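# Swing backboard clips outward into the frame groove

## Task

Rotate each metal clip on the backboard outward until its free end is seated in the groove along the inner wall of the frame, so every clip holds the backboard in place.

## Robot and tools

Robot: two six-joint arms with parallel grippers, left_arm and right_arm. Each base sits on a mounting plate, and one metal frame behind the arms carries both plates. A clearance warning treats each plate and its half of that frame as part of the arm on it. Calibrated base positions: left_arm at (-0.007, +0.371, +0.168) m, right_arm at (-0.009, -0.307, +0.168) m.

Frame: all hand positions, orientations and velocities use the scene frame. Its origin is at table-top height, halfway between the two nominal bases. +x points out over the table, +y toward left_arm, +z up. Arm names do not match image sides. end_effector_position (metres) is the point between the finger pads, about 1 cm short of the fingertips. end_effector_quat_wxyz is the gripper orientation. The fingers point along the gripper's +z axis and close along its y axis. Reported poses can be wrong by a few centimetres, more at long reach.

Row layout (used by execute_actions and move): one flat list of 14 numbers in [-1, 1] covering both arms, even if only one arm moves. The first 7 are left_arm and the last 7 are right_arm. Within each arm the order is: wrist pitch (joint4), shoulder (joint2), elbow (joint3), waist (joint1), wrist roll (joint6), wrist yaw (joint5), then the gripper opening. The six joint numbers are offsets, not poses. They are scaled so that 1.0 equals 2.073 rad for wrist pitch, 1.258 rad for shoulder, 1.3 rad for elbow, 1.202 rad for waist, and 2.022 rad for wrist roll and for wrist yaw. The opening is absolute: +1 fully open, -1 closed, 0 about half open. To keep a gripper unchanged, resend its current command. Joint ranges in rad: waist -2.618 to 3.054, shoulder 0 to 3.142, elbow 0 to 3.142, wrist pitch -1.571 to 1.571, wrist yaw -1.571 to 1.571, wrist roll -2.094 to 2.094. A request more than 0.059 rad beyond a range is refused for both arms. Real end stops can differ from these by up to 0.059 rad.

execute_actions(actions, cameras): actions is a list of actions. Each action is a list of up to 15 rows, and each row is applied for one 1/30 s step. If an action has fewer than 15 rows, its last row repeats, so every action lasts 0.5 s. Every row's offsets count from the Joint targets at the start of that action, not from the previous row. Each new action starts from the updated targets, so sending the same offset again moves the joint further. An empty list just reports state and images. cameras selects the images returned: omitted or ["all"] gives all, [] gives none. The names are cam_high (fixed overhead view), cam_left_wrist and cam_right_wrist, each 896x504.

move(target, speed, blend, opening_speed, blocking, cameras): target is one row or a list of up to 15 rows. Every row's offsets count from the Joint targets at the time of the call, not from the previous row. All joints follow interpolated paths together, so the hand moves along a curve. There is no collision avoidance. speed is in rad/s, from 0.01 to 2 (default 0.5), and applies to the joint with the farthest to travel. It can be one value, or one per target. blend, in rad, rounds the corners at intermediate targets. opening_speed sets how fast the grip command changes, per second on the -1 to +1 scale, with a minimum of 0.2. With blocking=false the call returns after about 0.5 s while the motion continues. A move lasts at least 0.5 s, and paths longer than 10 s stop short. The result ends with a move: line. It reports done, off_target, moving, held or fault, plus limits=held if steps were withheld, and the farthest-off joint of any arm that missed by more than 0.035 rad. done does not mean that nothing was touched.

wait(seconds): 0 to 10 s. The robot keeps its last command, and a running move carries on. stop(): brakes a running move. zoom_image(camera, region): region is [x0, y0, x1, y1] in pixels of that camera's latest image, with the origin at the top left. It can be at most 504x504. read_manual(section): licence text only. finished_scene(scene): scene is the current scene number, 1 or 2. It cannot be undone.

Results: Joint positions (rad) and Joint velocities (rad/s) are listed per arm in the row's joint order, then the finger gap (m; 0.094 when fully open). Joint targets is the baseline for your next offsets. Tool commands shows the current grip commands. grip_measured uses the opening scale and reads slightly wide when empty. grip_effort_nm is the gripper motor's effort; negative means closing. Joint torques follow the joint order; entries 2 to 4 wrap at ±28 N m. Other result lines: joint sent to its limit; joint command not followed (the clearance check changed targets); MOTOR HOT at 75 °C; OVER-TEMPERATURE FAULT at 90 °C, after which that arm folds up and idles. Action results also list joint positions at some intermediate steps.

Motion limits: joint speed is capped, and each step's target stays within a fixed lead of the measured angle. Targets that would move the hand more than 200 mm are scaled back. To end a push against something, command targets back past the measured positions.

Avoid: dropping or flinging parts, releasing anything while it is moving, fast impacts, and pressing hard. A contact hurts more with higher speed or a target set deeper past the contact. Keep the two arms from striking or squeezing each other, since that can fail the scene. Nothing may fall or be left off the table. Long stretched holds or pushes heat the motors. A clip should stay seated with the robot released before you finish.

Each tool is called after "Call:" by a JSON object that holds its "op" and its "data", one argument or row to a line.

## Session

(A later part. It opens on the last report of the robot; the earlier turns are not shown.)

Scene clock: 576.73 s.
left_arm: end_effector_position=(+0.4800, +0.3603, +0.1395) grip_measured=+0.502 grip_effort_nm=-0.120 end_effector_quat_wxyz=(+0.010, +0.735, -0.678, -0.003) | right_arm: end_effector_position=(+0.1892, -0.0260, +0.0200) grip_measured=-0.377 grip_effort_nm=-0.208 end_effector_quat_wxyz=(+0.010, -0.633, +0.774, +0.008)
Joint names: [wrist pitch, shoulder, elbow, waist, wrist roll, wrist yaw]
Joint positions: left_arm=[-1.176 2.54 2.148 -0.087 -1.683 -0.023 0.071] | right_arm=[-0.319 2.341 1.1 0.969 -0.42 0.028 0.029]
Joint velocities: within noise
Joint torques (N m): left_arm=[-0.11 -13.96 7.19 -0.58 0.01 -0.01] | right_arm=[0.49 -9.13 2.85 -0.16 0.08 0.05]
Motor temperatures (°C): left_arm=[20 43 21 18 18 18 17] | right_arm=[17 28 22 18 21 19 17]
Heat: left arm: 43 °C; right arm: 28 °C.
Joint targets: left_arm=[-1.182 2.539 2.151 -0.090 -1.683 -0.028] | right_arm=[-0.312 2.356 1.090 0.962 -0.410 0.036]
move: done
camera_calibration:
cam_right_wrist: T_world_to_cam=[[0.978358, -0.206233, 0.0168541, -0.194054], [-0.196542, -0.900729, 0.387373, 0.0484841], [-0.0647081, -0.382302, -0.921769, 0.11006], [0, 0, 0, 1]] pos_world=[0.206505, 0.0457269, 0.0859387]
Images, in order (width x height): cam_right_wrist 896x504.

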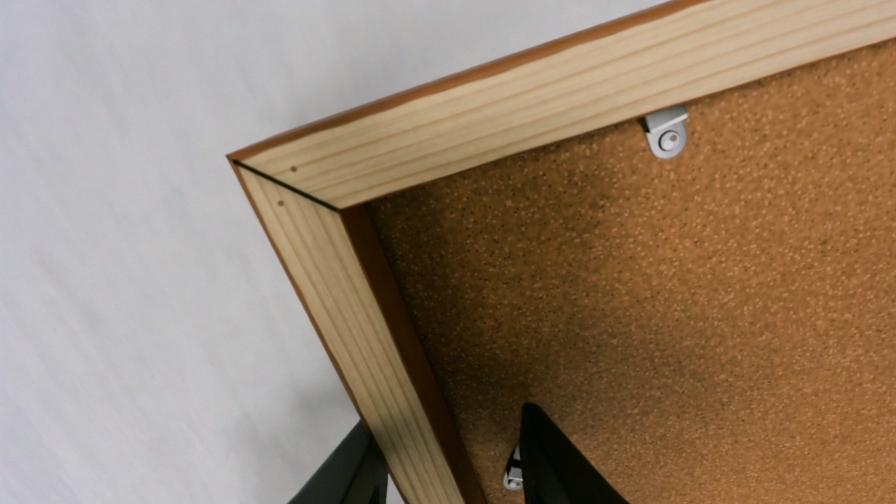

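Call:
{"op": "move", "data": {
  "target": [0,0,0,0,0,0,0.5,0,0,0,0,0,0,-0.46],
  "opening_speed": 0.2,
  "cameras": ["cam_right_wrist"]
}}

Call:
{"op": "move", "data": {
  "target": [
    [0,0,0,0,0,0,0.5,0,0,0,0,0,0,-0.2],
    [0,0,0,0,0,0,0.5,-0.06,-0.1,0,0,0,0,-0.2]
  ],
  "speed": 0.3,
  "opening_speed": 0.5,
  "cameras": ["cam_right_wrist"]
}}

Scene clock: 582.90 s.
left_arm: end_effector_position=(+0.4800, +0.3603, +0.1395) grip_measured=+0.502 grip_effort_nm=-0.129 end_effector_quat_wxyz=(+0.010, +0.735, -0.678, -0.003) | right_arm: end_effector_position=(+0.1887, -0.0257, +0.0200) grip_measured=-0.457 grip_effort_nm=-0.203 end_effector_quat_wxyz=(+0.010, -0.633, +0.774, +0.009)
Joint names: [wrist pitch, shoulder, elbow, waist, wrist roll, wrist yaw]
Joint positions: left_arm=[-1.176 2.54 2.148 -0.087 -1.683 -0.023 0.071] | right_arm=[-0.319 2.341 1.1 0.969 -0.42 0.025 0.026]
Joint velocities: within noise
Joint torques (N m): left_arm=[-0.11 -13.75 7.06 -0.53 0.01 0] | right_arm=[0.49 -9.03 2.88 -0.23 0.07 0.09]
Motor temperatures (°C): left_arm=[20 43 21 18 18 18 17] | right_arm=[17 28 22 18 21 19 17]
Heat: left arm: 43 °C; right arm: 28 °C.
Joint targets: left_arm=[-1.182 2.539 2.151 -0.090 -1.683 -0.028] | right_arm=[-0.312 2.356 1.090 0.962 -0.410 0.036]
move: done
camera_calibration:
cam_right_wrist: T_world_to_cam=[[0.978417, -0.20617, 0.0139059, -0.193468], [-0.195416, -0.901311, 0.386588, 0.0483876], [-0.0671692, -0.380962, -0.922148, 0.110629], [0, 0, 0, 1]] pos_world=[0.206179, 0.0458704, 0.0860001]
Images, in order (width x height): cam_right_wrist 896x504.

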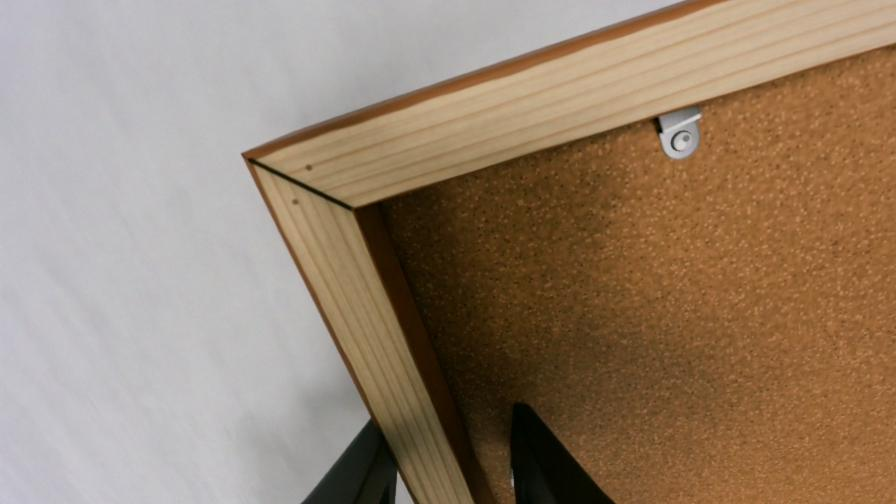

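Scene clock: 584.73 s.
left_arm: end_effector_position=(+0.4800, +0.3603, +0.1395) grip_measured=+0.502 grip_effort_nm=-0.125 end_effector_quat_wxyz=(+0.010, +0.735, -0.678, -0.003) | right_arm: end_effector_position=(+0.1880, -0.0312, +0.0481) grip_measured=-0.202 grip_effort_nm=0.061 end_effector_quat_wxyz=(+0.000, -0.631, +0.776, +0.005)
Joint names: [wrist pitch, shoulder, elbow, waist, wrist roll, wrist yaw]
Joint positions: left_arm=[-1.176 2.54 2.148 -0.087 -1.683 -0.023 0.071] | right_arm=[-0.428 2.253 1.1 0.966 -0.416 0.028 0.037]
Joint velocities: within noise
Joint torques (N m): left_arm=[-0.1 -13.79 7.09 -0.65 0.01 -0.02] | right_arm=[0.29 -12.31 3.12 0.08 0.02 0.06]
Motor temperatures (°C): left_arm=[20 43 21 18 18 18 17] | right_arm=[17 28 22 18 21 19 17]
Heat: left arm: 43 °C; right arm: 28 °C.
Joint targets: left_arm=[-1.182 2.539 2.151 -0.090 -1.683 -0.028] | right_arm=[-0.437 2.230 1.090 0.962 -0.410 0.036]
move: done
camera_calibration:
cam_right_wrist: T_world_to_cam=[[0.977251, -0.211941, 0.00786871, -0.193949], [-0.196871, -0.89271, 0.405353, 0.0321231], [-0.0788867, -0.397681, -0.914126, 0.135735], [0, 0, 0, 1]] pos_world=[0.206568, 0.0415499, 0.112584]
Images, in order (width x height): cam_right_wrist 896x504.

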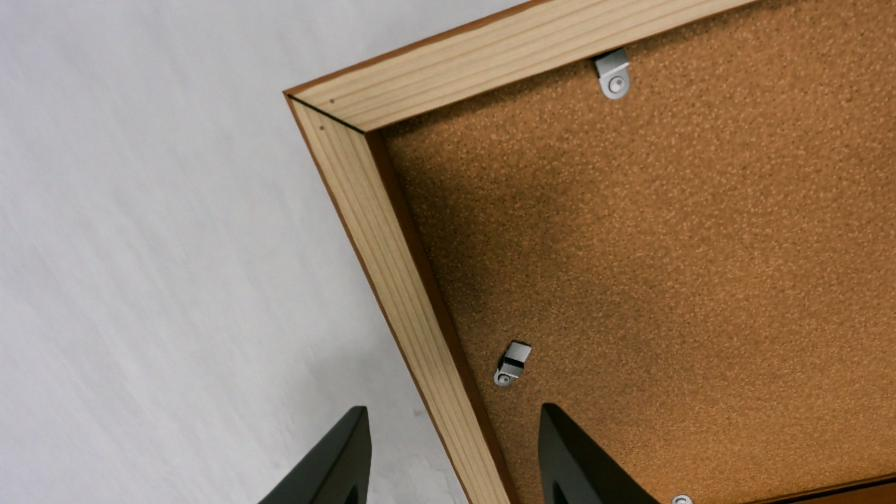

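Call:
{"op": "move", "data": {
  "target": [0,0,0,0,0,0,0.5,0.0178,0,-0.005,-0.0122,-0.1612,0,-0.106],
  "speed": 0.4,
  "cameras": ["cam_right_wrist"]
}}

Scene clock: 609.73 s.
left_arm: end_effector_position=(+0.4800, +0.3603, +0.1395) grip_measured=+0.502 grip_effort_nm=-0.125 end_effector_quat_wxyz=(+0.010, +0.735, -0.678, -0.003) | right_arm: end_effector_position=(+0.1939, -0.0299, +0.0480) grip_measured=-0.108 grip_effort_nm=0.061 end_effector_quat_wxyz=(-0.010, +0.740, -0.673, -0.005)
Joint names: [wrist pitch, shoulder, elbow, waist, wrist roll, wrist yaw]
Joint positions: left_arm=[-1.176 2.54 2.148 -0.087 -1.683 -0.023 0.071] | right_arm=[-0.41 2.253 1.1 0.955 -0.728 0.029 0.042]
Joint velocities: within noise
Joint torques (N m): left_arm=[-0.1 -13.91 7.09 -0.72 0.01 -0.03] | right_arm=[0.51 -12.4 2.71 -0.25 -0.11 0.03]
Motor temperatures (°C): left_arm=[20 43 21 18 18 18 17] | right_arm=[17 31 22 18 21 19 17]
Heat: left arm: 43 °C; right arm: 31 °C.
Joint targets: left_arm=[-1.182 2.539 2.151 -0.090 -1.683 -0.028] | right_arm=[-0.400 2.230 1.084 0.948 -0.736 0.036]
move: done
camera_calibration:
cam_right_wrist: T_world_to_cam=[[0.996032, 0.0859621, 0.0230504, -0.194918], [0.0701087, -0.917391, 0.391764, -0.0173848], [0.0548231, -0.388593, -0.919777, 0.111239], [0, 0, 0, 1]] pos_world=[0.189265, 0.0440337, 0.113619]
Images, in order (width x height): cam_right_wrist 896x504.

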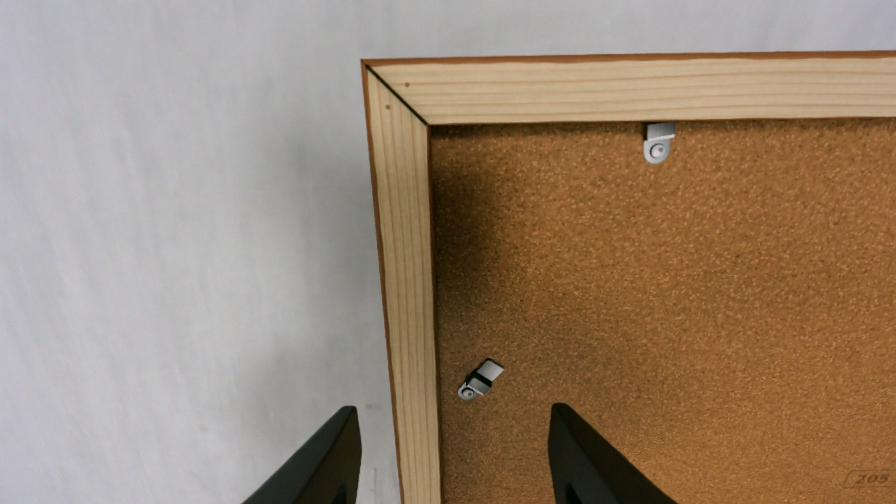

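Call:
{"op": "move", "data": {
  "target": [0,0,0,0,0,0,0.5,0.0371,0.0895,-0.0046,-0.0025,0,0,-0.106],
  "speed": 0.15,
  "cameras": ["cam_right_wrist"]
}}

Scene clock: 623.47 s.
left_arm: end_effector_position=(+0.4800, +0.3603, +0.1395) grip_measured=+0.502 grip_effort_nm=-0.125 end_effector_quat_wxyz=(+0.010, +0.735, -0.678, -0.003) | right_arm: end_effector_position=(+0.1901, -0.0353, +0.0207) grip_measured=-0.108 grip_effort_nm=0.061 end_effector_quat_wxyz=(-0.002, +0.739, -0.673, -0.004)
Joint names: [wrist pitch, shoulder, elbow, waist, wrist roll, wrist yaw]
Joint positions: left_arm=[-1.176 2.54 2.148 -0.087 -1.683 -0.023 0.071] | right_arm=[-0.333 2.333 1.087 0.952 -0.729 0.03 0.042]
Joint velocities: within noise
Joint torques (N m): left_arm=[-0.11 -13.78 7.1 -0.69 0.02 -0.04] | right_arm=[0.49 -9.42 2.78 -0.2 -0.11 0.06]
Motor temperatures (°C): left_arm=[20 43 21 18 18 18 17] | right_arm=[17 31 22 18 21 19 17]
Heat: left arm: 43 °C; right arm: 31 °C.
Joint targets: left_arm=[-1.182 2.539 2.151 -0.090 -1.683 -0.028] | right_arm=[-0.323 2.343 1.078 0.944 -0.736 0.036]
move: done
camera_calibration:
cam_right_wrist: T_world_to_cam=[[0.996338, 0.0844818, 0.0131903, -0.189971], [0.0720434, -0.912512, 0.402656, -0.0118463], [0.0460534, -0.400231, -0.915256, 0.0853485], [0, 0, 0, 1]] pos_world=[0.186198, 0.0393983, 0.0853915]
Images, in order (width x height): cam_right_wrist 896x504.

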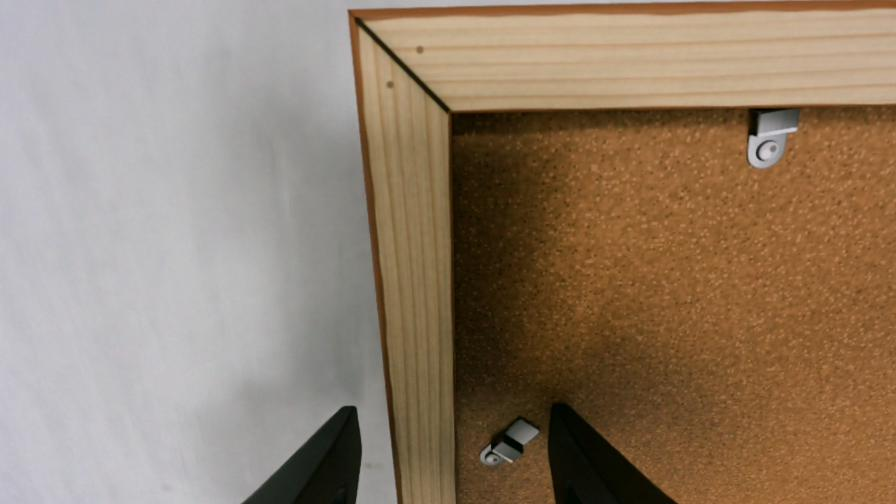

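Call:
{"op": "move", "data": {
  "target": [
    [0,0,0,0,0,0,0.5,0.0015,0.003,0,0,0,0,-0.106],
    [0,0,0,0,0,0,0.5,0.0015,0.003,0,0,0,0,-0.25]
  ],
  "speed": 0.1,
  "opening_speed": 0.2,
  "cameras": ["cam_right_wrist"]
}}

Call:
{"op": "zoom_image", "data": {
  "camera": "cam_right_wrist",
  "region": [440, 380, 620, 504]
}}

Scene clock: 632.63 s.
left_arm: end_effector_position=(+0.4800, +0.3603, +0.1395) grip_measured=+0.502 grip_effort_nm=-0.129 end_effector_quat_wxyz=(+0.010, +0.735, -0.678, -0.003) | right_arm: end_effector_position=(+0.1907, -0.0346, +0.0207) grip_measured=-0.248 grip_effort_nm=-0.154 end_effector_quat_wxyz=(-0.004, +0.739, -0.673, -0.005)
Joint names: [wrist pitch, shoulder, elbow, waist, wrist roll, wrist yaw]
Joint positions: left_arm=[-1.176 2.54 2.148 -0.087 -1.683 -0.023 0.071] | right_arm=[-0.33 2.333 1.087 0.952 -0.729 0.03 0.035]
Joint velocities: within noise
Joint torques (N m): left_arm=[-0.11 -13.98 7.16 -0.76 0.04 -0.05] | right_arm=[0.48 -9.13 2.78 -0.21 -0.12 0.03]
Motor temperatures (°C): left_arm=[20 43 21 18 18 18 17] | right_arm=[17 31 22 18 21 19 17]
Heat: left arm: 43 °C; right arm: 31 °C.
Joint targets: left_arm=[-1.182 2.539 2.151 -0.090 -1.683 -0.028] | right_arm=[-0.320 2.347 1.078 0.944 -0.736 0.036]
move: done
camera_calibration:
cam_right_wrist: T_world_to_cam=[[0.996317, 0.0842939, 0.0157043, -0.190651], [0.0710033, -0.913753, 0.400017, -0.0109832], [0.0480688, -0.397429, -0.916373, 0.0853691], [0, 0, 0, 1]] pos_world=[0.186625, 0.0399629, 0.0856174]
Images, in order (width x height): cam_right_wrist 896x504.

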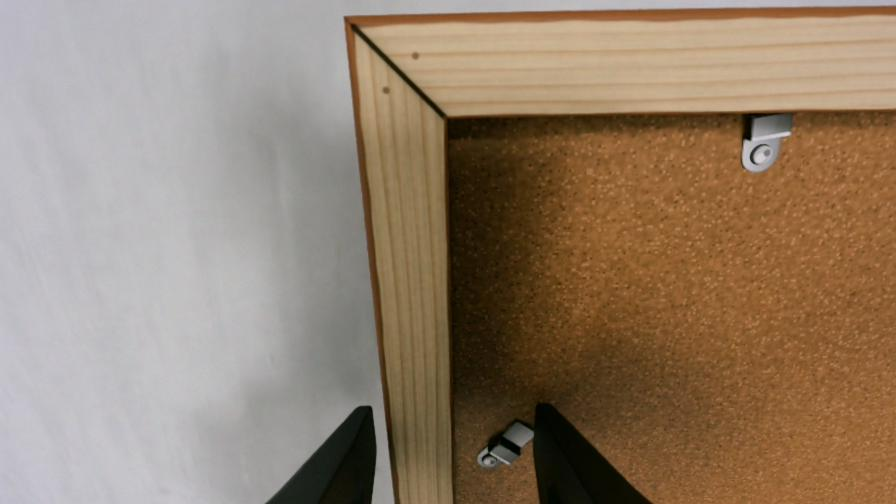

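Scaled by 2.800.

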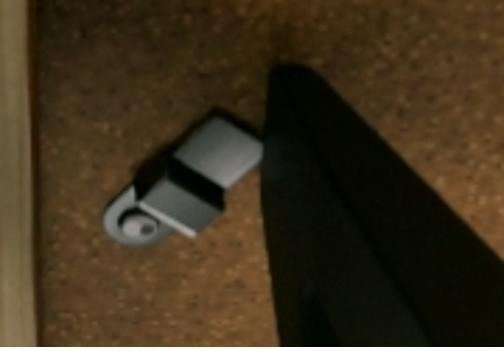

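Call:
{"op": "move", "data": {
  "target": [0,0,0,0,0,0,0.5,0,0,0,0,0,0,-0.38],
  "opening_speed": 0.2,
  "cameras": ["cam_right_wrist"]
}}

Call:
{"op": "zoom_image", "data": {
  "camera": "cam_right_wrist",
  "region": [440, 380, 620, 504]
}}

Scene clock: 636.47 s.
left_arm: end_effector_position=(+0.4800, +0.3603, +0.1395) grip_measured=+0.502 grip_effort_nm=-0.115 end_effector_quat_wxyz=(+0.010, +0.735, -0.678, -0.003) | right_arm: end_effector_position=(+0.1911, -0.0344, +0.0207) grip_measured=-0.378 grip_effort_nm=-0.159 end_effector_quat_wxyz=(-0.005, +0.739, -0.674, -0.004)
Joint names: [wrist pitch, shoulder, elbow, waist, wrist roll, wrist yaw]
Joint positions: left_arm=[-1.176 2.54 2.148 -0.087 -1.683 -0.023 0.071] | right_arm=[-0.328 2.333 1.087 0.952 -0.729 0.031 0.029]
Joint velocities: within noise
Joint torques (N m): left_arm=[-0.09 -13.78 7.09 -0.65 0.04 -0.02] | right_arm=[0.47 -9.14 2.78 -0.23 -0.11 0.03]
Motor temperatures (°C): left_arm=[20 44 21 18 18 18 17] | right_arm=[17 31 22 18 21 19 17]
Heat: left arm: 44 °C; right arm: 31 °C.
Joint targets: left_arm=[-1.182 2.539 2.151 -0.090 -1.683 -0.028] | right_arm=[-0.320 2.347 1.078 0.944 -0.736 0.036]
move: done
camera_calibration:
cam_right_wrist: T_world_to_cam=[[0.996293, 0.0842162, 0.0175695, -0.191091], [0.0702103, -0.913977, 0.399646, -0.010692], [0.0497148, -0.396931, -0.916501, 0.0851304], [0, 0, 0, 1]] pos_world=[0.186901, 0.0401116, 0.0856525]
Images, in order (width x height): cam_right_wrist 896x504.

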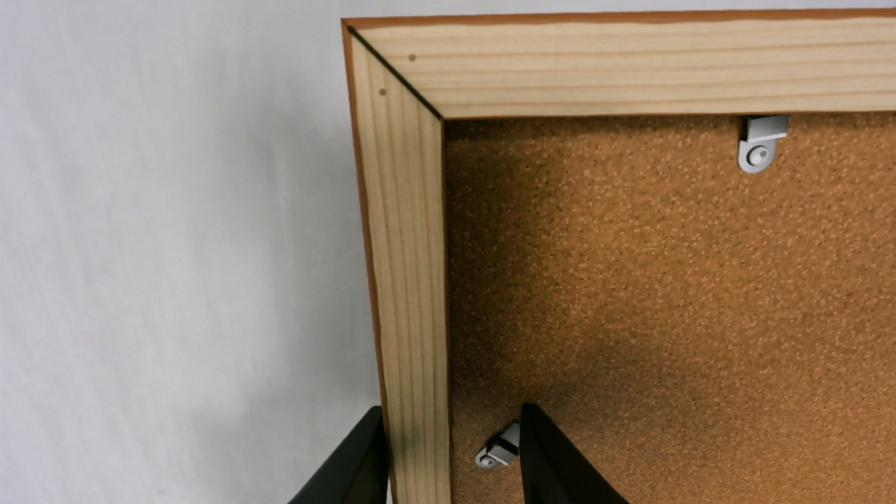

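Scaled by 2.800.

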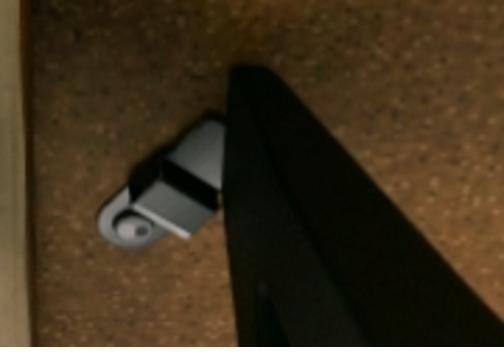

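Call:
{"op": "move", "data": {
  "target": [0,0,0,0,0,0,0.5,0,0,0,0,0,0,-0.46],
  "opening_speed": 0.2,
  "cameras": ["cam_right_wrist"]
}}

Call:
{"op": "zoom_image", "data": {
  "camera": "cam_right_wrist",
  "region": [440, 380, 620, 504]
}}

Scene clock: 640.67 s.
left_arm: end_effector_position=(+0.4800, +0.3603, +0.1395) grip_measured=+0.502 grip_effort_nm=-0.120 end_effector_quat_wxyz=(+0.010, +0.735, -0.678, -0.003) | right_arm: end_effector_position=(+0.1912, -0.0344, +0.0207) grip_measured=-0.457 grip_effort_nm=-0.178 end_effector_quat_wxyz=(-0.005, +0.740, -0.673, -0.004)
Joint names: [wrist pitch, shoulder, elbow, waist, wrist roll, wrist yaw]
Joint positions: left_arm=[-1.176 2.54 2.148 -0.087 -1.683 -0.023 0.071] | right_arm=[-0.328 2.333 1.087 0.952 -0.731 0.031 0.025]
Joint velocities: within noise
Joint torques (N m): left_arm=[-0.13 -13.96 7.23 -0.62 0.01 -0.05] | right_arm=[0.47 -9.1 2.8 -0.24 -0.11 0.03]
Motor temperatures (°C): left_arm=[20 44 21 18 18 18 17] | right_arm=[17 31 22 18 21 19 17]
Heat: left arm: 44 °C; right arm: 31 °C.
Joint targets: left_arm=[-1.182 2.539 2.151 -0.090 -1.683 -0.028] | right_arm=[-0.320 2.347 1.078 0.944 -0.736 0.036]
move: done
camera_calibration:
cam_right_wrist: T_world_to_cam=[[0.996122, 0.0860963, 0.0181317, -0.191119], [0.0717137, -0.913874, 0.399614, -0.0109504], [0.0509753, -0.396764, -0.916504, 0.0849043], [0, 0, 0, 1]] pos_world=[0.186835, 0.0401343, 0.0856564]
Images, in order (width x height): cam_right_wrist 896x504.

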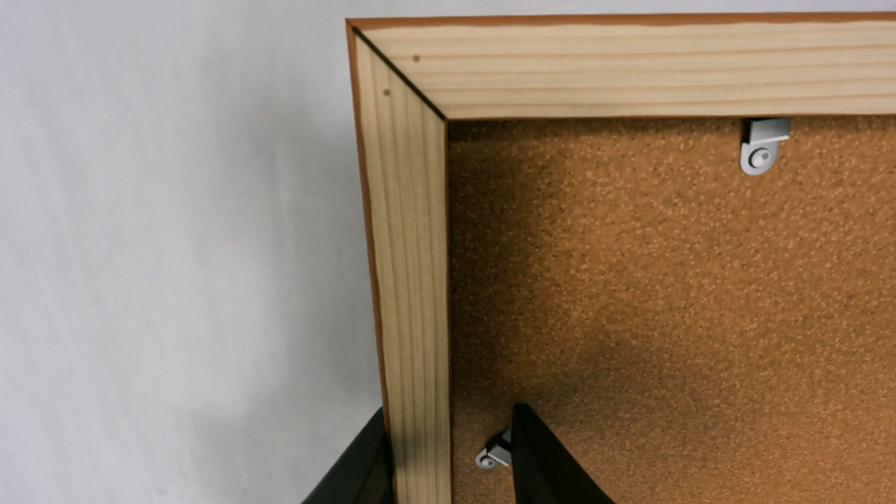

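Scaled by 2.800.

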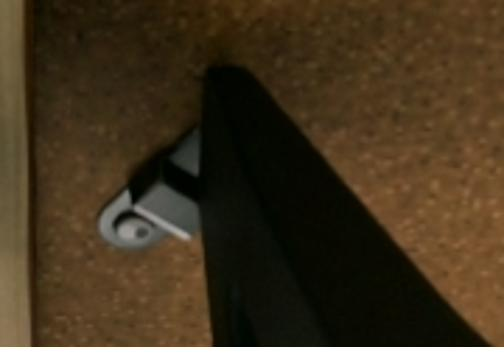

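Call:
{"op": "move", "data": {
  "target": [
    [0,0,0,0,0,0,0.5,0,0,0,0,0,0,-0.2],
    [0,0,0,0,0,0,0.5,0.002,0.004,0,0,0,0,-0.2]
  ],
  "speed": 0.1,
  "opening_speed": 0.3,
  "cameras": ["cam_right_wrist"]
}}

Call:
{"op": "zoom_image", "data": {
  "camera": "cam_right_wrist",
  "region": [440, 380, 620, 504]
}}

Scene clock: 657.77 s.
left_arm: end_effector_position=(+0.4800, +0.3603, +0.1395) grip_measured=+0.502 grip_effort_nm=-0.125 end_effector_quat_wxyz=(+0.010, +0.735, -0.678, -0.003) | right_arm: end_effector_position=(+0.1910, -0.0347, +0.0197) grip_measured=-0.202 grip_effort_nm=0.061 end_effector_quat_wxyz=(-0.004, +0.740, -0.673, -0.004)
Joint names: [wrist pitch, shoulder, elbow, waist, wrist roll, wrist yaw]
Joint positions: left_arm=[-1.176 2.54 2.148 -0.087 -1.683 -0.023 0.071] | right_arm=[-0.326 2.336 1.087 0.952 -0.731 0.031 0.037]
Joint velocities: within noise
Joint torques (N m): left_arm=[-0.07 -13.89 7.12 -0.69 0.01 -0.03] | right_arm=[0.49 -8.95 2.78 -0.23 -0.09 0.03]
Motor temperatures (°C): left_arm=[20 44 21 18 18 18 17] | right_arm=[17 30 22 18 21 19 17]
Heat: left arm: 44 °C; right arm: 30 °C.
Joint targets: left_arm=[-1.182 2.539 2.151 -0.090 -1.683 -0.028] | right_arm=[-0.316 2.352 1.078 0.944 -0.736 0.036]
move: done
camera_calibration:
cam_right_wrist: T_world_to_cam=[[0.996095, 0.0865557, 0.0174146, -0.190802], [0.072349, -0.913261, 0.400899, -0.0110072], [0.0506041, -0.398074, -0.915957, 0.083893], [0, 0, 0, 1]] pos_world=[0.186608, 0.0398582, 0.0845779]
Images, in order (width x height): cam_right_wrist 896x504.

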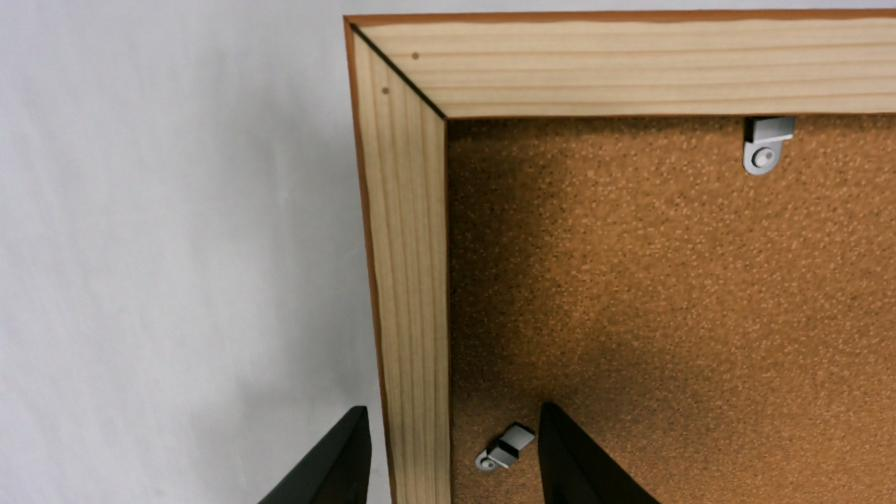

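Scaled by 2.800.

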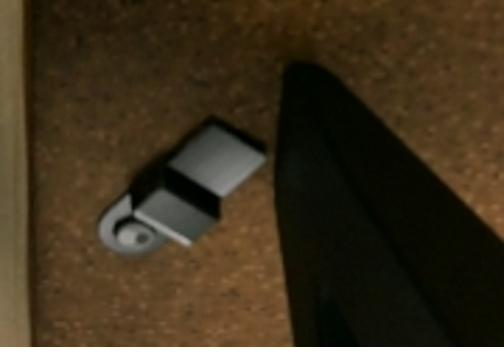

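Call:
{"op": "move", "data": {
  "target": [0,0,0,0,0,0,0.5,0,0,0,0,0,0,-0.4],
  "opening_speed": 0.2,
  "cameras": ["cam_right_wrist"]
}}

Call:
{"op": "zoom_image", "data": {
  "camera": "cam_right_wrist",
  "region": [440, 380, 620, 504]
}}

Scene clock: 662.73 s.
left_arm: end_effector_position=(+0.4800, +0.3603, +0.1395) grip_measured=+0.502 grip_effort_nm=-0.125 end_effector_quat_wxyz=(+0.010, +0.735, -0.678, -0.003) | right_arm: end_effector_position=(+0.1931, -0.0343, +0.0196) grip_measured=-0.396 grip_effort_nm=-0.261 end_effector_quat_wxyz=(-0.008, +0.742, -0.671, +0.000)
Joint names: [wrist pitch, shoulder, elbow, waist, wrist roll, wrist yaw]
Joint positions: left_arm=[-1.176 2.54 2.148 -0.087 -1.683 -0.023 0.071] | right_arm=[-0.319 2.336 1.087 0.952 -0.737 0.039 0.028]
Joint velocities: within noise
Joint torques (N m): left_arm=[-0.11 -13.9 7.12 -0.62 0.02 -0.02] | right_arm=[0.44 -8.95 2.78 -0.2 -0.02 -0.06]
Motor temperatures (°C): left_arm=[20 44 21 18 18 18 17] | right_arm=[17 30 22 18 21 19 17]
Heat: left arm: 44 °C; right arm: 30 °C.
Joint targets: left_arm=[-1.182 2.539 2.151 -0.090 -1.683 -0.028] | right_arm=[-0.316 2.352 1.078 0.944 -0.736 0.036]
move: done
camera_calibration:
cam_right_wrist: T_world_to_cam=[[0.995381, 0.0918985, 0.0277656, -0.192811], [0.0731032, -0.91304, 0.401266, -0.0108557], [0.0622268, -0.397383, -0.915541, 0.0816389], [0, 0, 0, 1]] pos_world=[0.187634, 0.0402493, 0.0844533]
Images, in order (width x height): cam_right_wrist 896x504.

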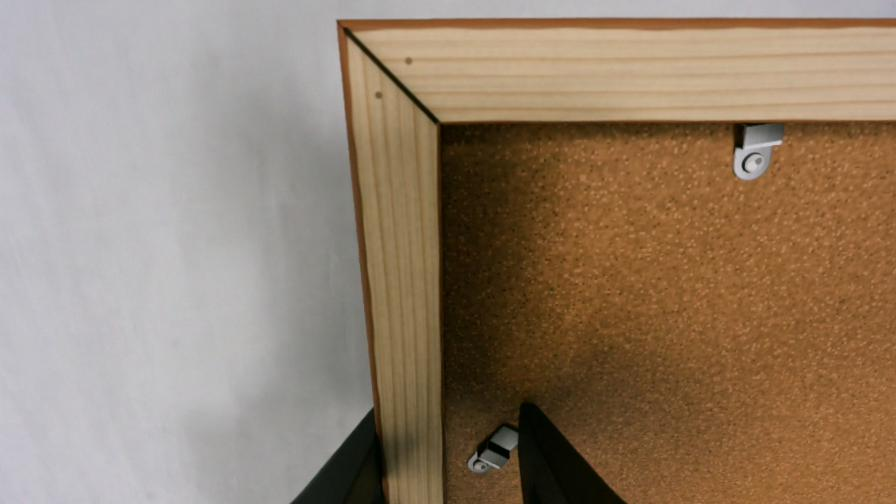

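Scaled by 2.800.

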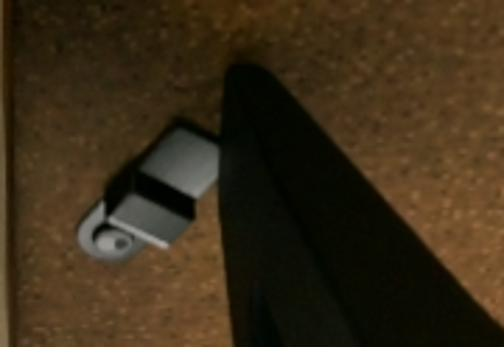

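Call:
{"op": "move", "data": {
  "target": [0,0,0,0,0,0,0.5,0,0,0,0,0,0,-0.46],
  "opening_speed": 0.2,
  "cameras": ["cam_right_wrist"]
}}

Call:
{"op": "zoom_image", "data": {
  "camera": "cam_right_wrist",
  "region": [440, 380, 620, 504]
}}

Scene clock: 668.47 s.
left_arm: end_effector_position=(+0.4800, +0.3603, +0.1395) grip_measured=+0.502 grip_effort_nm=-0.120 end_effector_quat_wxyz=(+0.010, +0.735, -0.678, -0.003) | right_arm: end_effector_position=(+0.1926, -0.0341, +0.0196) grip_measured=-0.456 grip_effort_nm=-0.237 end_effector_quat_wxyz=(-0.008, +0.742, -0.670, -0.001)
Joint names: [wrist pitch, shoulder, elbow, waist, wrist roll, wrist yaw]
Joint positions: left_arm=[-1.176 2.54 2.148 -0.087 -1.683 -0.023 0.071] | right_arm=[-0.32 2.336 1.087 0.952 -0.738 0.037 0.026]
Joint velocities: within noise
Joint torques (N m): left_arm=[-0.11 -13.9 7.01 -0.64 0.03 -0.02] | right_arm=[0.43 -8.94 2.85 -0.24 -0.01 -0.03]
Motor temperatures (°C): left_arm=[20 44 21 18 18 18 17] | right_arm=[17 29 22 18 21 19 17]
Heat: left arm: 44 °C; right arm: 29 °C.
Joint targets: left_arm=[-1.182 2.539 2.151 -0.090 -1.683 -0.028] | right_arm=[-0.316 2.352 1.078 0.944 -0.736 0.036]
move: done
camera_calibration:
cam_right_wrist: T_world_to_cam=[[0.995333, 0.0930597, 0.0255343, -0.1923], [0.0751449, -0.913459, 0.399932, -0.0110157], [0.0605422, -0.396147, -0.916189, 0.0821263], [0, 0, 0, 1]] pos_world=[0.187259, 0.0403671, 0.084559]
Images, in order (width x height): cam_right_wrist 896x504.

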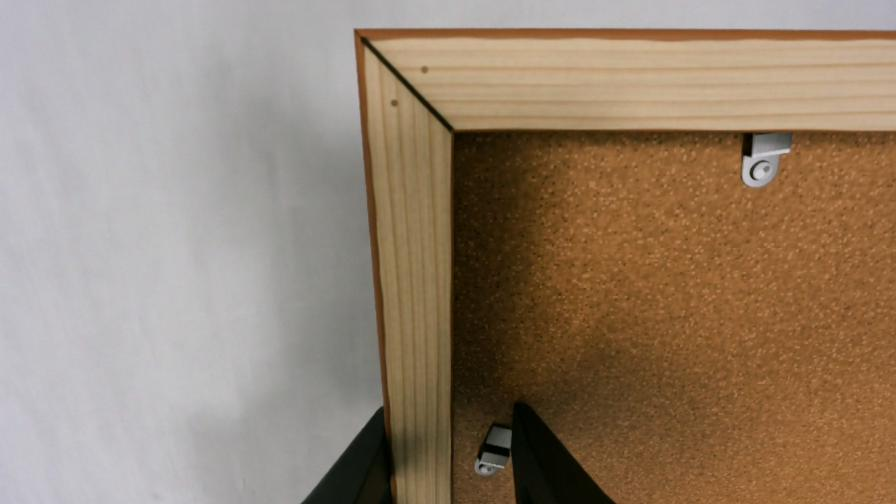

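Scaled by 2.800.

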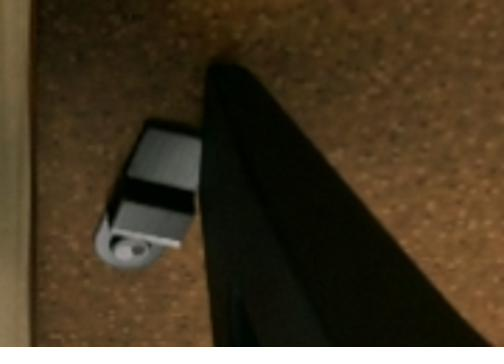

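Call:
{"op": "move", "data": {
  "target": [
    [0,0,0,0,0,0,0.5,0,0,0,0,0,0,-0.3],
    [0,0,0,0,0,0,0.5,-0.02,-0.05,0,0,0,0,-0.3],
    [0,0,0,0,0,0,0.5,-0.02,-0.05,-0.0069,-0.003,0,0,-0.3],
    [0,0,0,0,0,0,0.5,0.0041,-0.0055,-0.0069,-0.003,0,0,-0.3]
  ],
  "speed": 0.15,
  "opening_speed": 0.4,
  "cameras": ["cam_right_wrist"]
}}

Call:
{"op": "zoom_image", "data": {
  "camera": "cam_right_wrist",
  "region": [440, 380, 620, 504]
}}

Scene clock: 681.07 s.
left_arm: end_effector_position=(+0.4800, +0.3603, +0.1395) grip_measured=+0.502 grip_effort_nm=-0.120 end_effector_quat_wxyz=(+0.010, +0.735, -0.678, -0.003) | right_arm: end_effector_position=(+0.1911, -0.0362, +0.0198) grip_measured=-0.302 grip_effort_nm=0.061 end_effector_quat_wxyz=(-0.005, +0.741, -0.671, -0.004)
Joint names: [wrist pitch, shoulder, elbow, waist, wrist roll, wrist yaw]
Joint positions: left_arm=[-1.176 2.54 2.148 -0.087 -1.683 -0.023 0.071] | right_arm=[-0.319 2.332 1.079 0.949 -0.738 0.031 0.033]
Joint velocities: within noise
Joint torques (N m): left_arm=[-0.12 -13.87 7.21 -0.65 0.01 -0.02] | right_arm=[0.52 -9.16 2.7 -0.27 -0.01 0.03]
Motor temperatures (°C): left_arm=[20 44 21 18 18 18 17] | right_arm=[17 29 22 18 21 19 17]
Heat: left arm: 44 °C; right arm: 29 °C.
Joint targets: left_arm=[-1.182 2.539 2.151 -0.090 -1.683 -0.028] | right_arm=[-0.307 2.345 1.069 0.941 -0.736 0.036]
move: done
camera_calibration:
cam_right_wrist: T_world_to_cam=[[0.995746, 0.0902387, 0.0186251, -0.190582], [0.0753446, -0.913781, 0.399158, -0.0129472], [0.0530388, -0.396057, -0.916693, 0.0829404], [0, 0, 0, 1]] pos_world=[0.186347, 0.0382161, 0.0847484]
Images, in order (width x height): cam_right_wrist 896x504.

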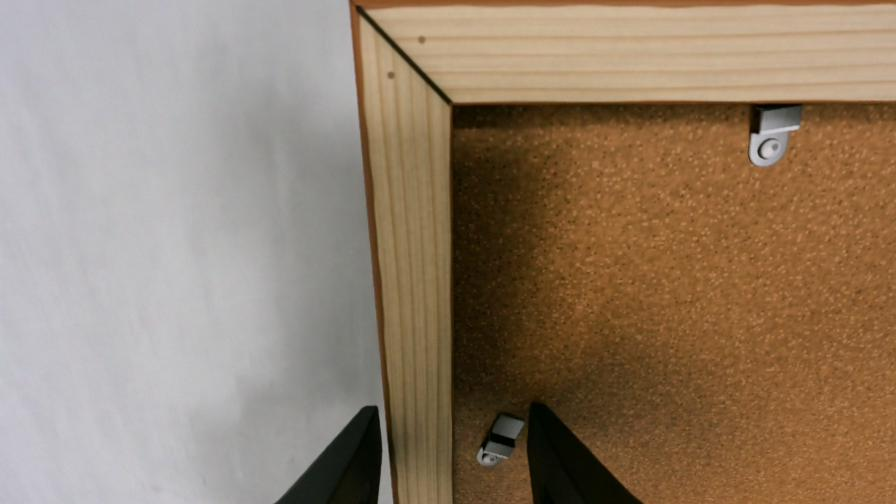

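Scaled by 2.800.

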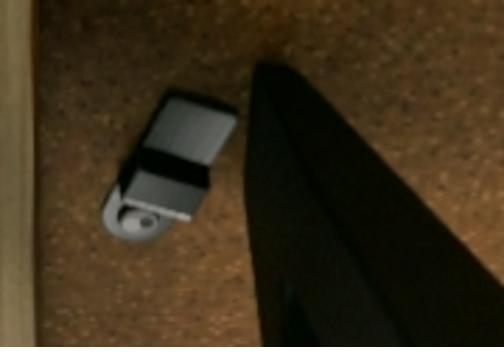

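Call:
{"op": "move", "data": {
  "target": [
    [0,0,0,0,0,0,0.5,0,0.0035,0,0,0,0,-0.3],
    [0,0,0,0,0,0,0.5,0,0.0035,0,0,0,0,-0.5]
  ],
  "speed": 0.1,
  "opening_speed": 0.2,
  "cameras": ["cam_right_wrist"]
}}

Call:
{"op": "zoom_image", "data": {
  "camera": "cam_right_wrist",
  "region": [440, 380, 620, 504]
}}

Scene clock: 687.40 s.
left_arm: end_effector_position=(+0.4800, +0.3603, +0.1395) grip_measured=+0.502 grip_effort_nm=-0.129 end_effector_quat_wxyz=(+0.010, +0.735, -0.678, -0.003) | right_arm: end_effector_position=(+0.1918, -0.0363, +0.0197) grip_measured=-0.496 grip_effort_nm=-0.247 end_effector_quat_wxyz=(-0.006, +0.741, -0.671, -0.002)
Joint names: [wrist pitch, shoulder, elbow, waist, wrist roll, wrist yaw]
Joint positions: left_arm=[-1.176 2.54 2.148 -0.087 -1.683 -0.023 0.071] | right_arm=[-0.317 2.332 1.079 0.949 -0.738 0.035 0.024]
Joint velocities: within noise
Joint torques (N m): left_arm=[-0.15 -13.81 7.04 -0.84 0.05 -0.02] | right_arm=[0.5 -8.79 2.71 -0.29 -0.01 0]
Motor temperatures (°C): left_arm=[20 44 21 18 18 18 17] | right_arm=[17 29 22 18 21 19 17]
Heat: left arm: 44 °C; right arm: 29 °C.
Joint targets: left_arm=[-1.182 2.539 2.151 -0.090 -1.683 -0.028] | right_arm=[-0.307 2.349 1.069 0.941 -0.736 0.036]
move: done
camera_calibration:
cam_right_wrist: T_world_to_cam=[[0.995674, 0.0901559, 0.0224836, -0.191396], [0.0736615, -0.913368, 0.400415, -0.0127393], [0.0566356, -0.397026, -0.916058, 0.0820115], [0, 0, 0, 1]] pos_world=[0.186861, 0.0381806, 0.0845315]
Images, in order (width x height): cam_right_wrist 896x504.

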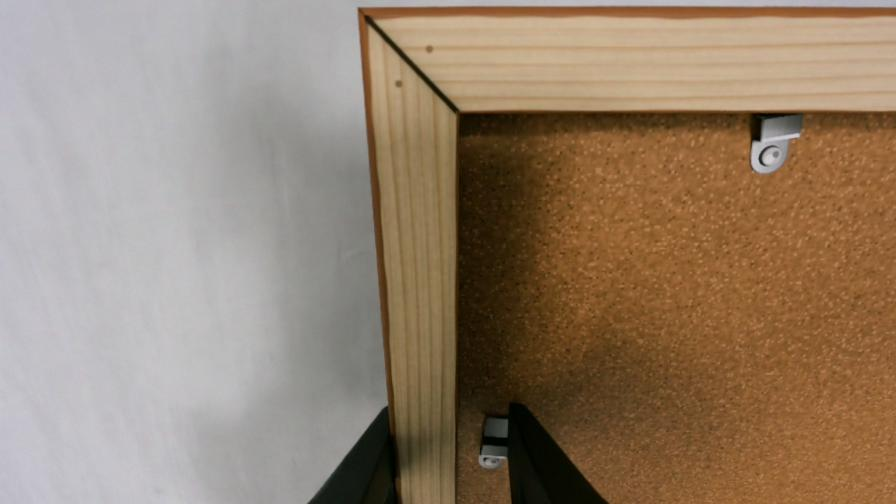

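Scaled by 2.800.

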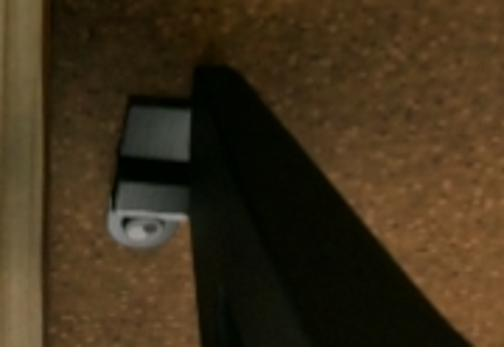

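Call:
{"op": "move", "data": {
  "target": [
    [0,0,0,0,0,0,0.5,0,0,0,0,0,0,-0.62],
    [0,0,0,0,0,0,0.5,0,0,0,0,0,0,-0.8]
  ],
  "speed": 0.1,
  "opening_speed": 0.2,
  "cameras": ["cam_right_wrist"]
}}

Call:
{"op": "move", "data": {
  "target": [
    [0,0,0,0,0,0,0.5,0,0,0,0,0,0,-0.4],
    [0,0,0,0,0,0,0.5,-0.0675,-0.1113,0,0,0,0,-0.4]
  ],
  "speed": 0.3,
  "opening_speed": 0.5,
  "cameras": ["cam_right_wrist"]
}}

Scene clock: 694.23 s.
left_arm: end_effector_position=(+0.4800, +0.3603, +0.1395) grip_measured=+0.502 grip_effort_nm=-0.125 end_effector_quat_wxyz=(+0.010, +0.735, -0.678, -0.003) | right_arm: end_effector_position=(+0.1899, -0.0365, +0.0196) grip_measured=-0.770 grip_effort_nm=-1.048 end_effector_quat_wxyz=(-0.003, +0.741, -0.671, -0.006)
Joint names: [wrist pitch, shoulder, elbow, waist, wrist roll, wrist yaw]
Joint positions: left_arm=[-1.176 2.54 2.148 -0.087 -1.683 -0.023 0.071] | right_arm=[-0.323 2.332 1.079 0.949 -0.738 0.027 0.011]
Joint velocities: within noise
Joint torques (N m): left_arm=[-0.11 -13.81 7.05 -0.76 0 -0.02] | right_arm=[0.54 -8.8 2.74 -0.25 -0.01 0.08]
Motor temperatures (°C): left_arm=[20 45 21 18 18 18 17] | right_arm=[17 29 22 18 21 19 17]
Heat: left arm: 45 °C; right arm: 29 °C.
Joint targets: left_arm=[-1.182 2.539 2.151 -0.090 -1.683 -0.028] | right_arm=[-0.307 2.349 1.069 0.941 -0.736 0.036]
move: done
camera_calibration:
cam_right_wrist: T_world_to_cam=[[0.995853, 0.0900519, 0.0129529, -0.189298], [0.0774188, -0.913573, 0.399237, -0.0134883], [0.0477855, -0.396578, -0.916756, 0.0837444], [0, 0, 0, 1]] pos_world=[0.185555, 0.0379353, 0.0846102]
Images, in order (width x height): cam_right_wrist 896x504.

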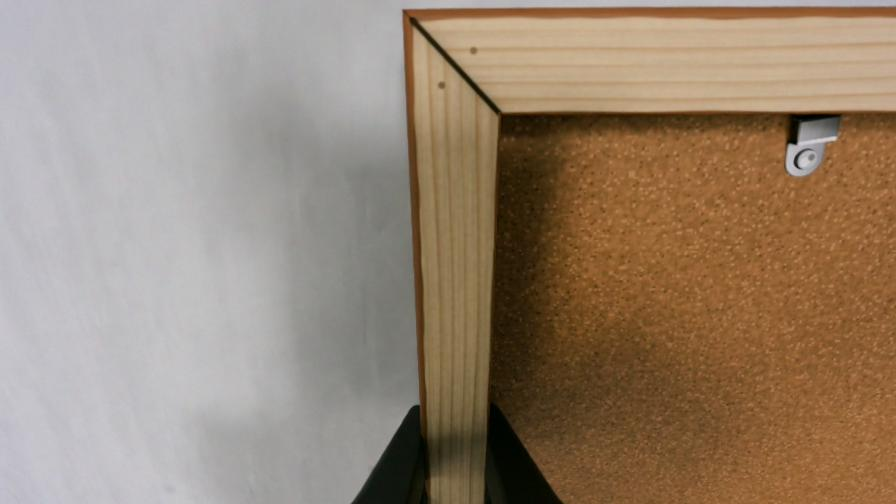

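Scene clock: 696.37 s.
left_arm: end_effector_position=(+0.4800, +0.3603, +0.1395) grip_measured=+0.502 grip_effort_nm=-0.125 end_effector_quat_wxyz=(+0.010, +0.735, -0.678, -0.003) | right_arm: end_effector_position=(+0.1894, -0.0402, +0.0516) grip_measured=-0.402 grip_effort_nm=0.056 end_effector_quat_wxyz=(+0.004, +0.741, -0.671, -0.004)
Joint names: [wrist pitch, shoulder, elbow, waist, wrist roll, wrist yaw]
Joint positions: left_arm=[-1.176 2.54 2.148 -0.087 -1.683 -0.023 0.071] | right_arm=[-0.438 2.231 1.079 0.948 -0.737 0.03 0.028]
Joint velocities: within noise
Joint torques (N m): left_arm=[-0.12 -13.79 7.17 -0.73 0.01 -0.04] | right_arm=[0.24 -12.14 3.1 -0.24 -0.02 0.05]
Motor temperatures (°C): left_arm=[20 45 21 18 18 18 17] | right_arm=[17 29 22 18 21 19 17]
Heat: left arm: 45 °C; right arm: 29 °C.
Joint targets: left_arm=[-1.182 2.539 2.151 -0.090 -1.683 -0.028] | right_arm=[-0.447 2.209 1.069 0.941 -0.736 0.036]
move: done
camera_calibration:
cam_right_wrist: T_world_to_cam=[[0.995932, 0.0899416, 0.00553241, -0.188553], [0.0797525, -0.908358, 0.410518, -0.0303715], [0.0419481, -0.408407, -0.911836, 0.111976], [0, 0, 0, 1]] pos_world=[0.185511, 0.0351023, 0.115615]
Images, in order (width x height): cam_right_wrist 896x504.

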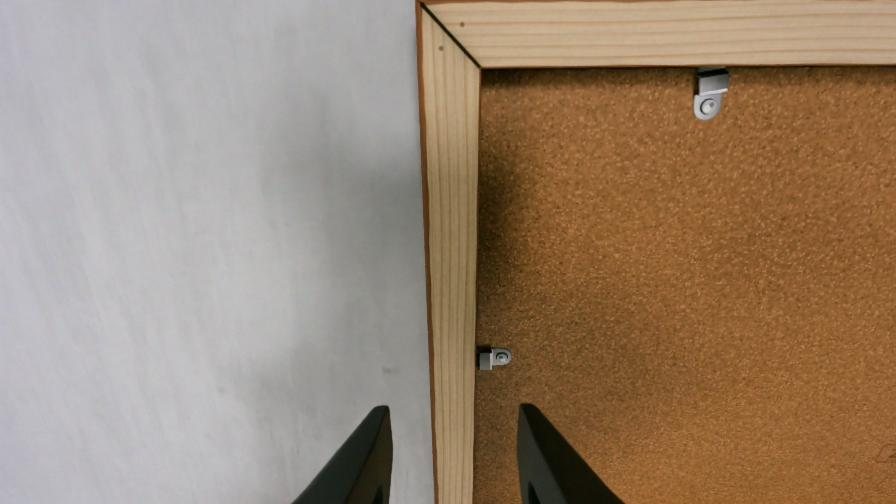

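Call:
{"op": "move", "data": {
  "target": [0,0,0,0,0,0,0.5,-0.328,0.012,0.547,-0.0944,-0.0586,0,-0.4],
  "speed": 0.8,
  "cameras": ["cam_high", "cam_right_wrist"]
}}

Scene clock: 706.07 s.
left_arm: end_effector_position=(+0.4800, +0.3603, +0.1395) grip_measured=+0.502 grip_effort_nm=-0.120 end_effector_quat_wxyz=(+0.010, +0.735, -0.678, -0.003) | right_arm: end_effector_position=(+0.2845, -0.0044, +0.1918) grip_measured=-0.402 grip_effort_nm=0.056 end_effector_quat_wxyz=(+0.006, +0.738, -0.674, -0.004)
Joint names: [wrist pitch, shoulder, elbow, waist, wrist roll, wrist yaw]
Joint positions: left_arm=[-1.176 2.54 2.148 -0.087 -1.683 -0.023 0.071] | right_arm=[-1.117 2.231 1.757 0.831 -0.846 0.031 0.028]
Joint velocities: within noise
Joint torques (N m): left_arm=[-0.09 -13.81 7.1 -0.77 0.03 0] | right_arm=[0.25 -12.68 7.01 0.18 -0.1 0.03]
Motor temperatures (°C): left_arm=[20 45 21 18 18 18 17] | right_arm=[17 31 22 18 21 19 17]
Heat: left arm: 45 °C; right arm: 31 °C.
Joint targets: left_arm=[-1.182 2.539 2.151 -0.090 -1.683 -0.028] | right_arm=[-1.127 2.224 1.780 0.827 -0.854 0.036]
move: done
camera_calibration:
cam_right_wrist: T_world_to_cam=[[0.996621, 0.0821197, 0.00192547, -0.286766], [0.0739814, -0.907545, 0.413387, -0.0619186], [0.0356947, -0.411848, -0.910553, 0.251943], [0, 0, 0, 1]] pos_world=[0.281384, 0.0711175, 0.255556]
Images, in order (width x height): cam_high 896x504, cam_right_wrist 896x504.

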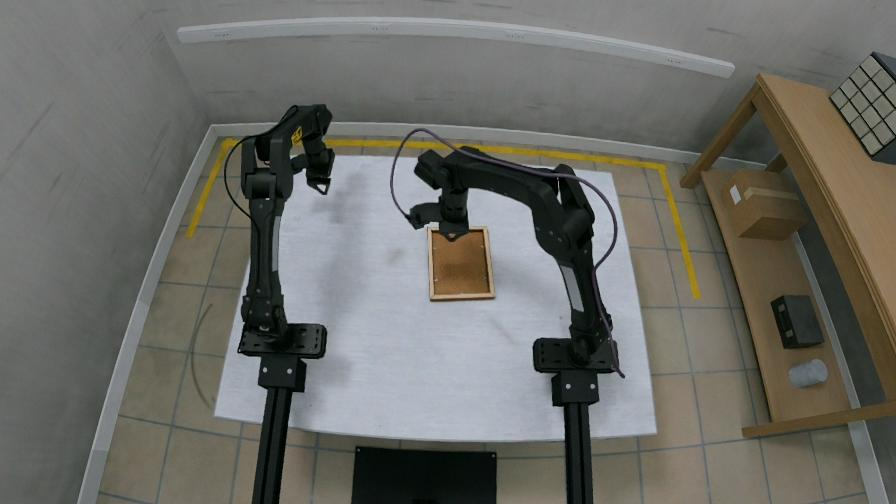

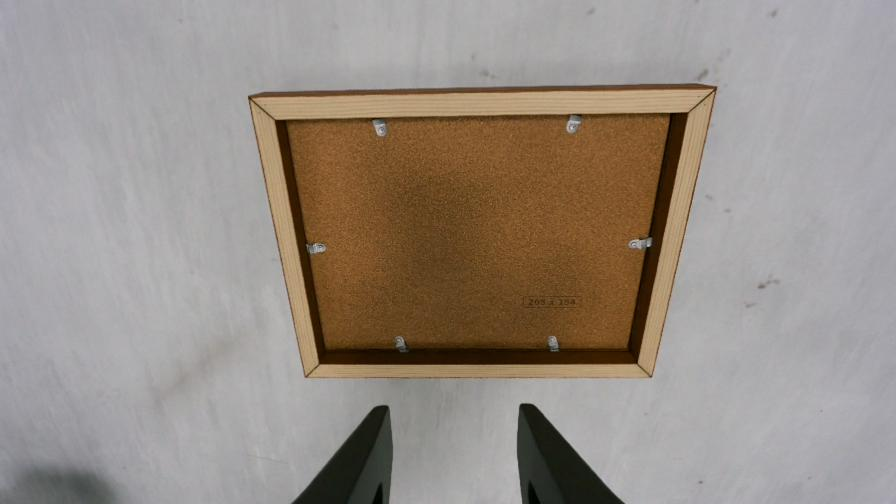

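Call:
{"op": "zoom_image", "data": {
  "camera": "cam_right_wrist",
  "region": [370, 310, 580, 385]
}}

Call:
{"op": "zoom_image", "data": {
  "camera": "cam_right_wrist",
  "region": [350, 80, 610, 170]
}}

Call:
{"op": "zoom_image", "data": {
  "camera": "cam_right_wrist",
  "region": [600, 210, 680, 270]
}}

Call:
{"op": "zoom_image", "data": {
  "camera": "cam_right_wrist",
  "region": [280, 220, 360, 280]
}}

Scaled by 2.400.

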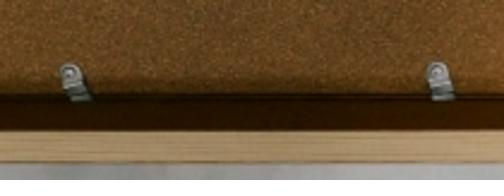

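Scaled by 1.938.

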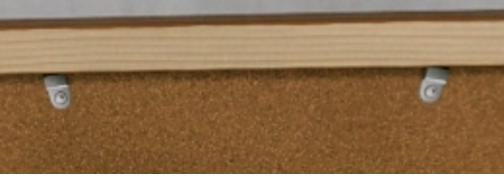

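Scaled by 6.300.

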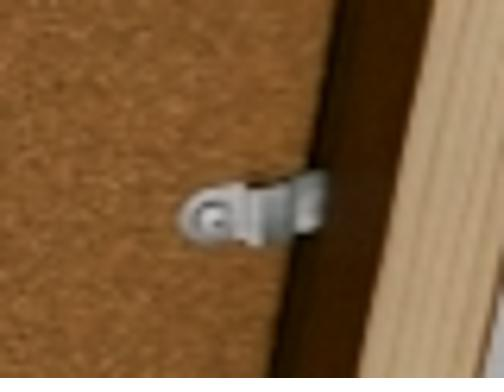

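Scaled by 6.300.

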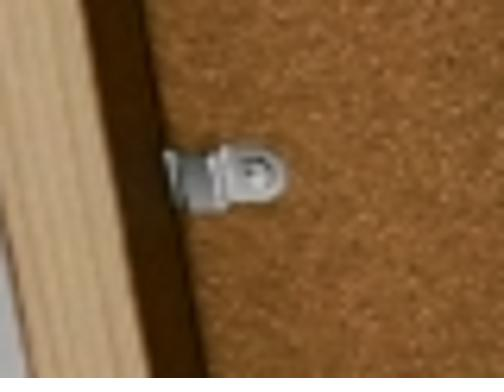

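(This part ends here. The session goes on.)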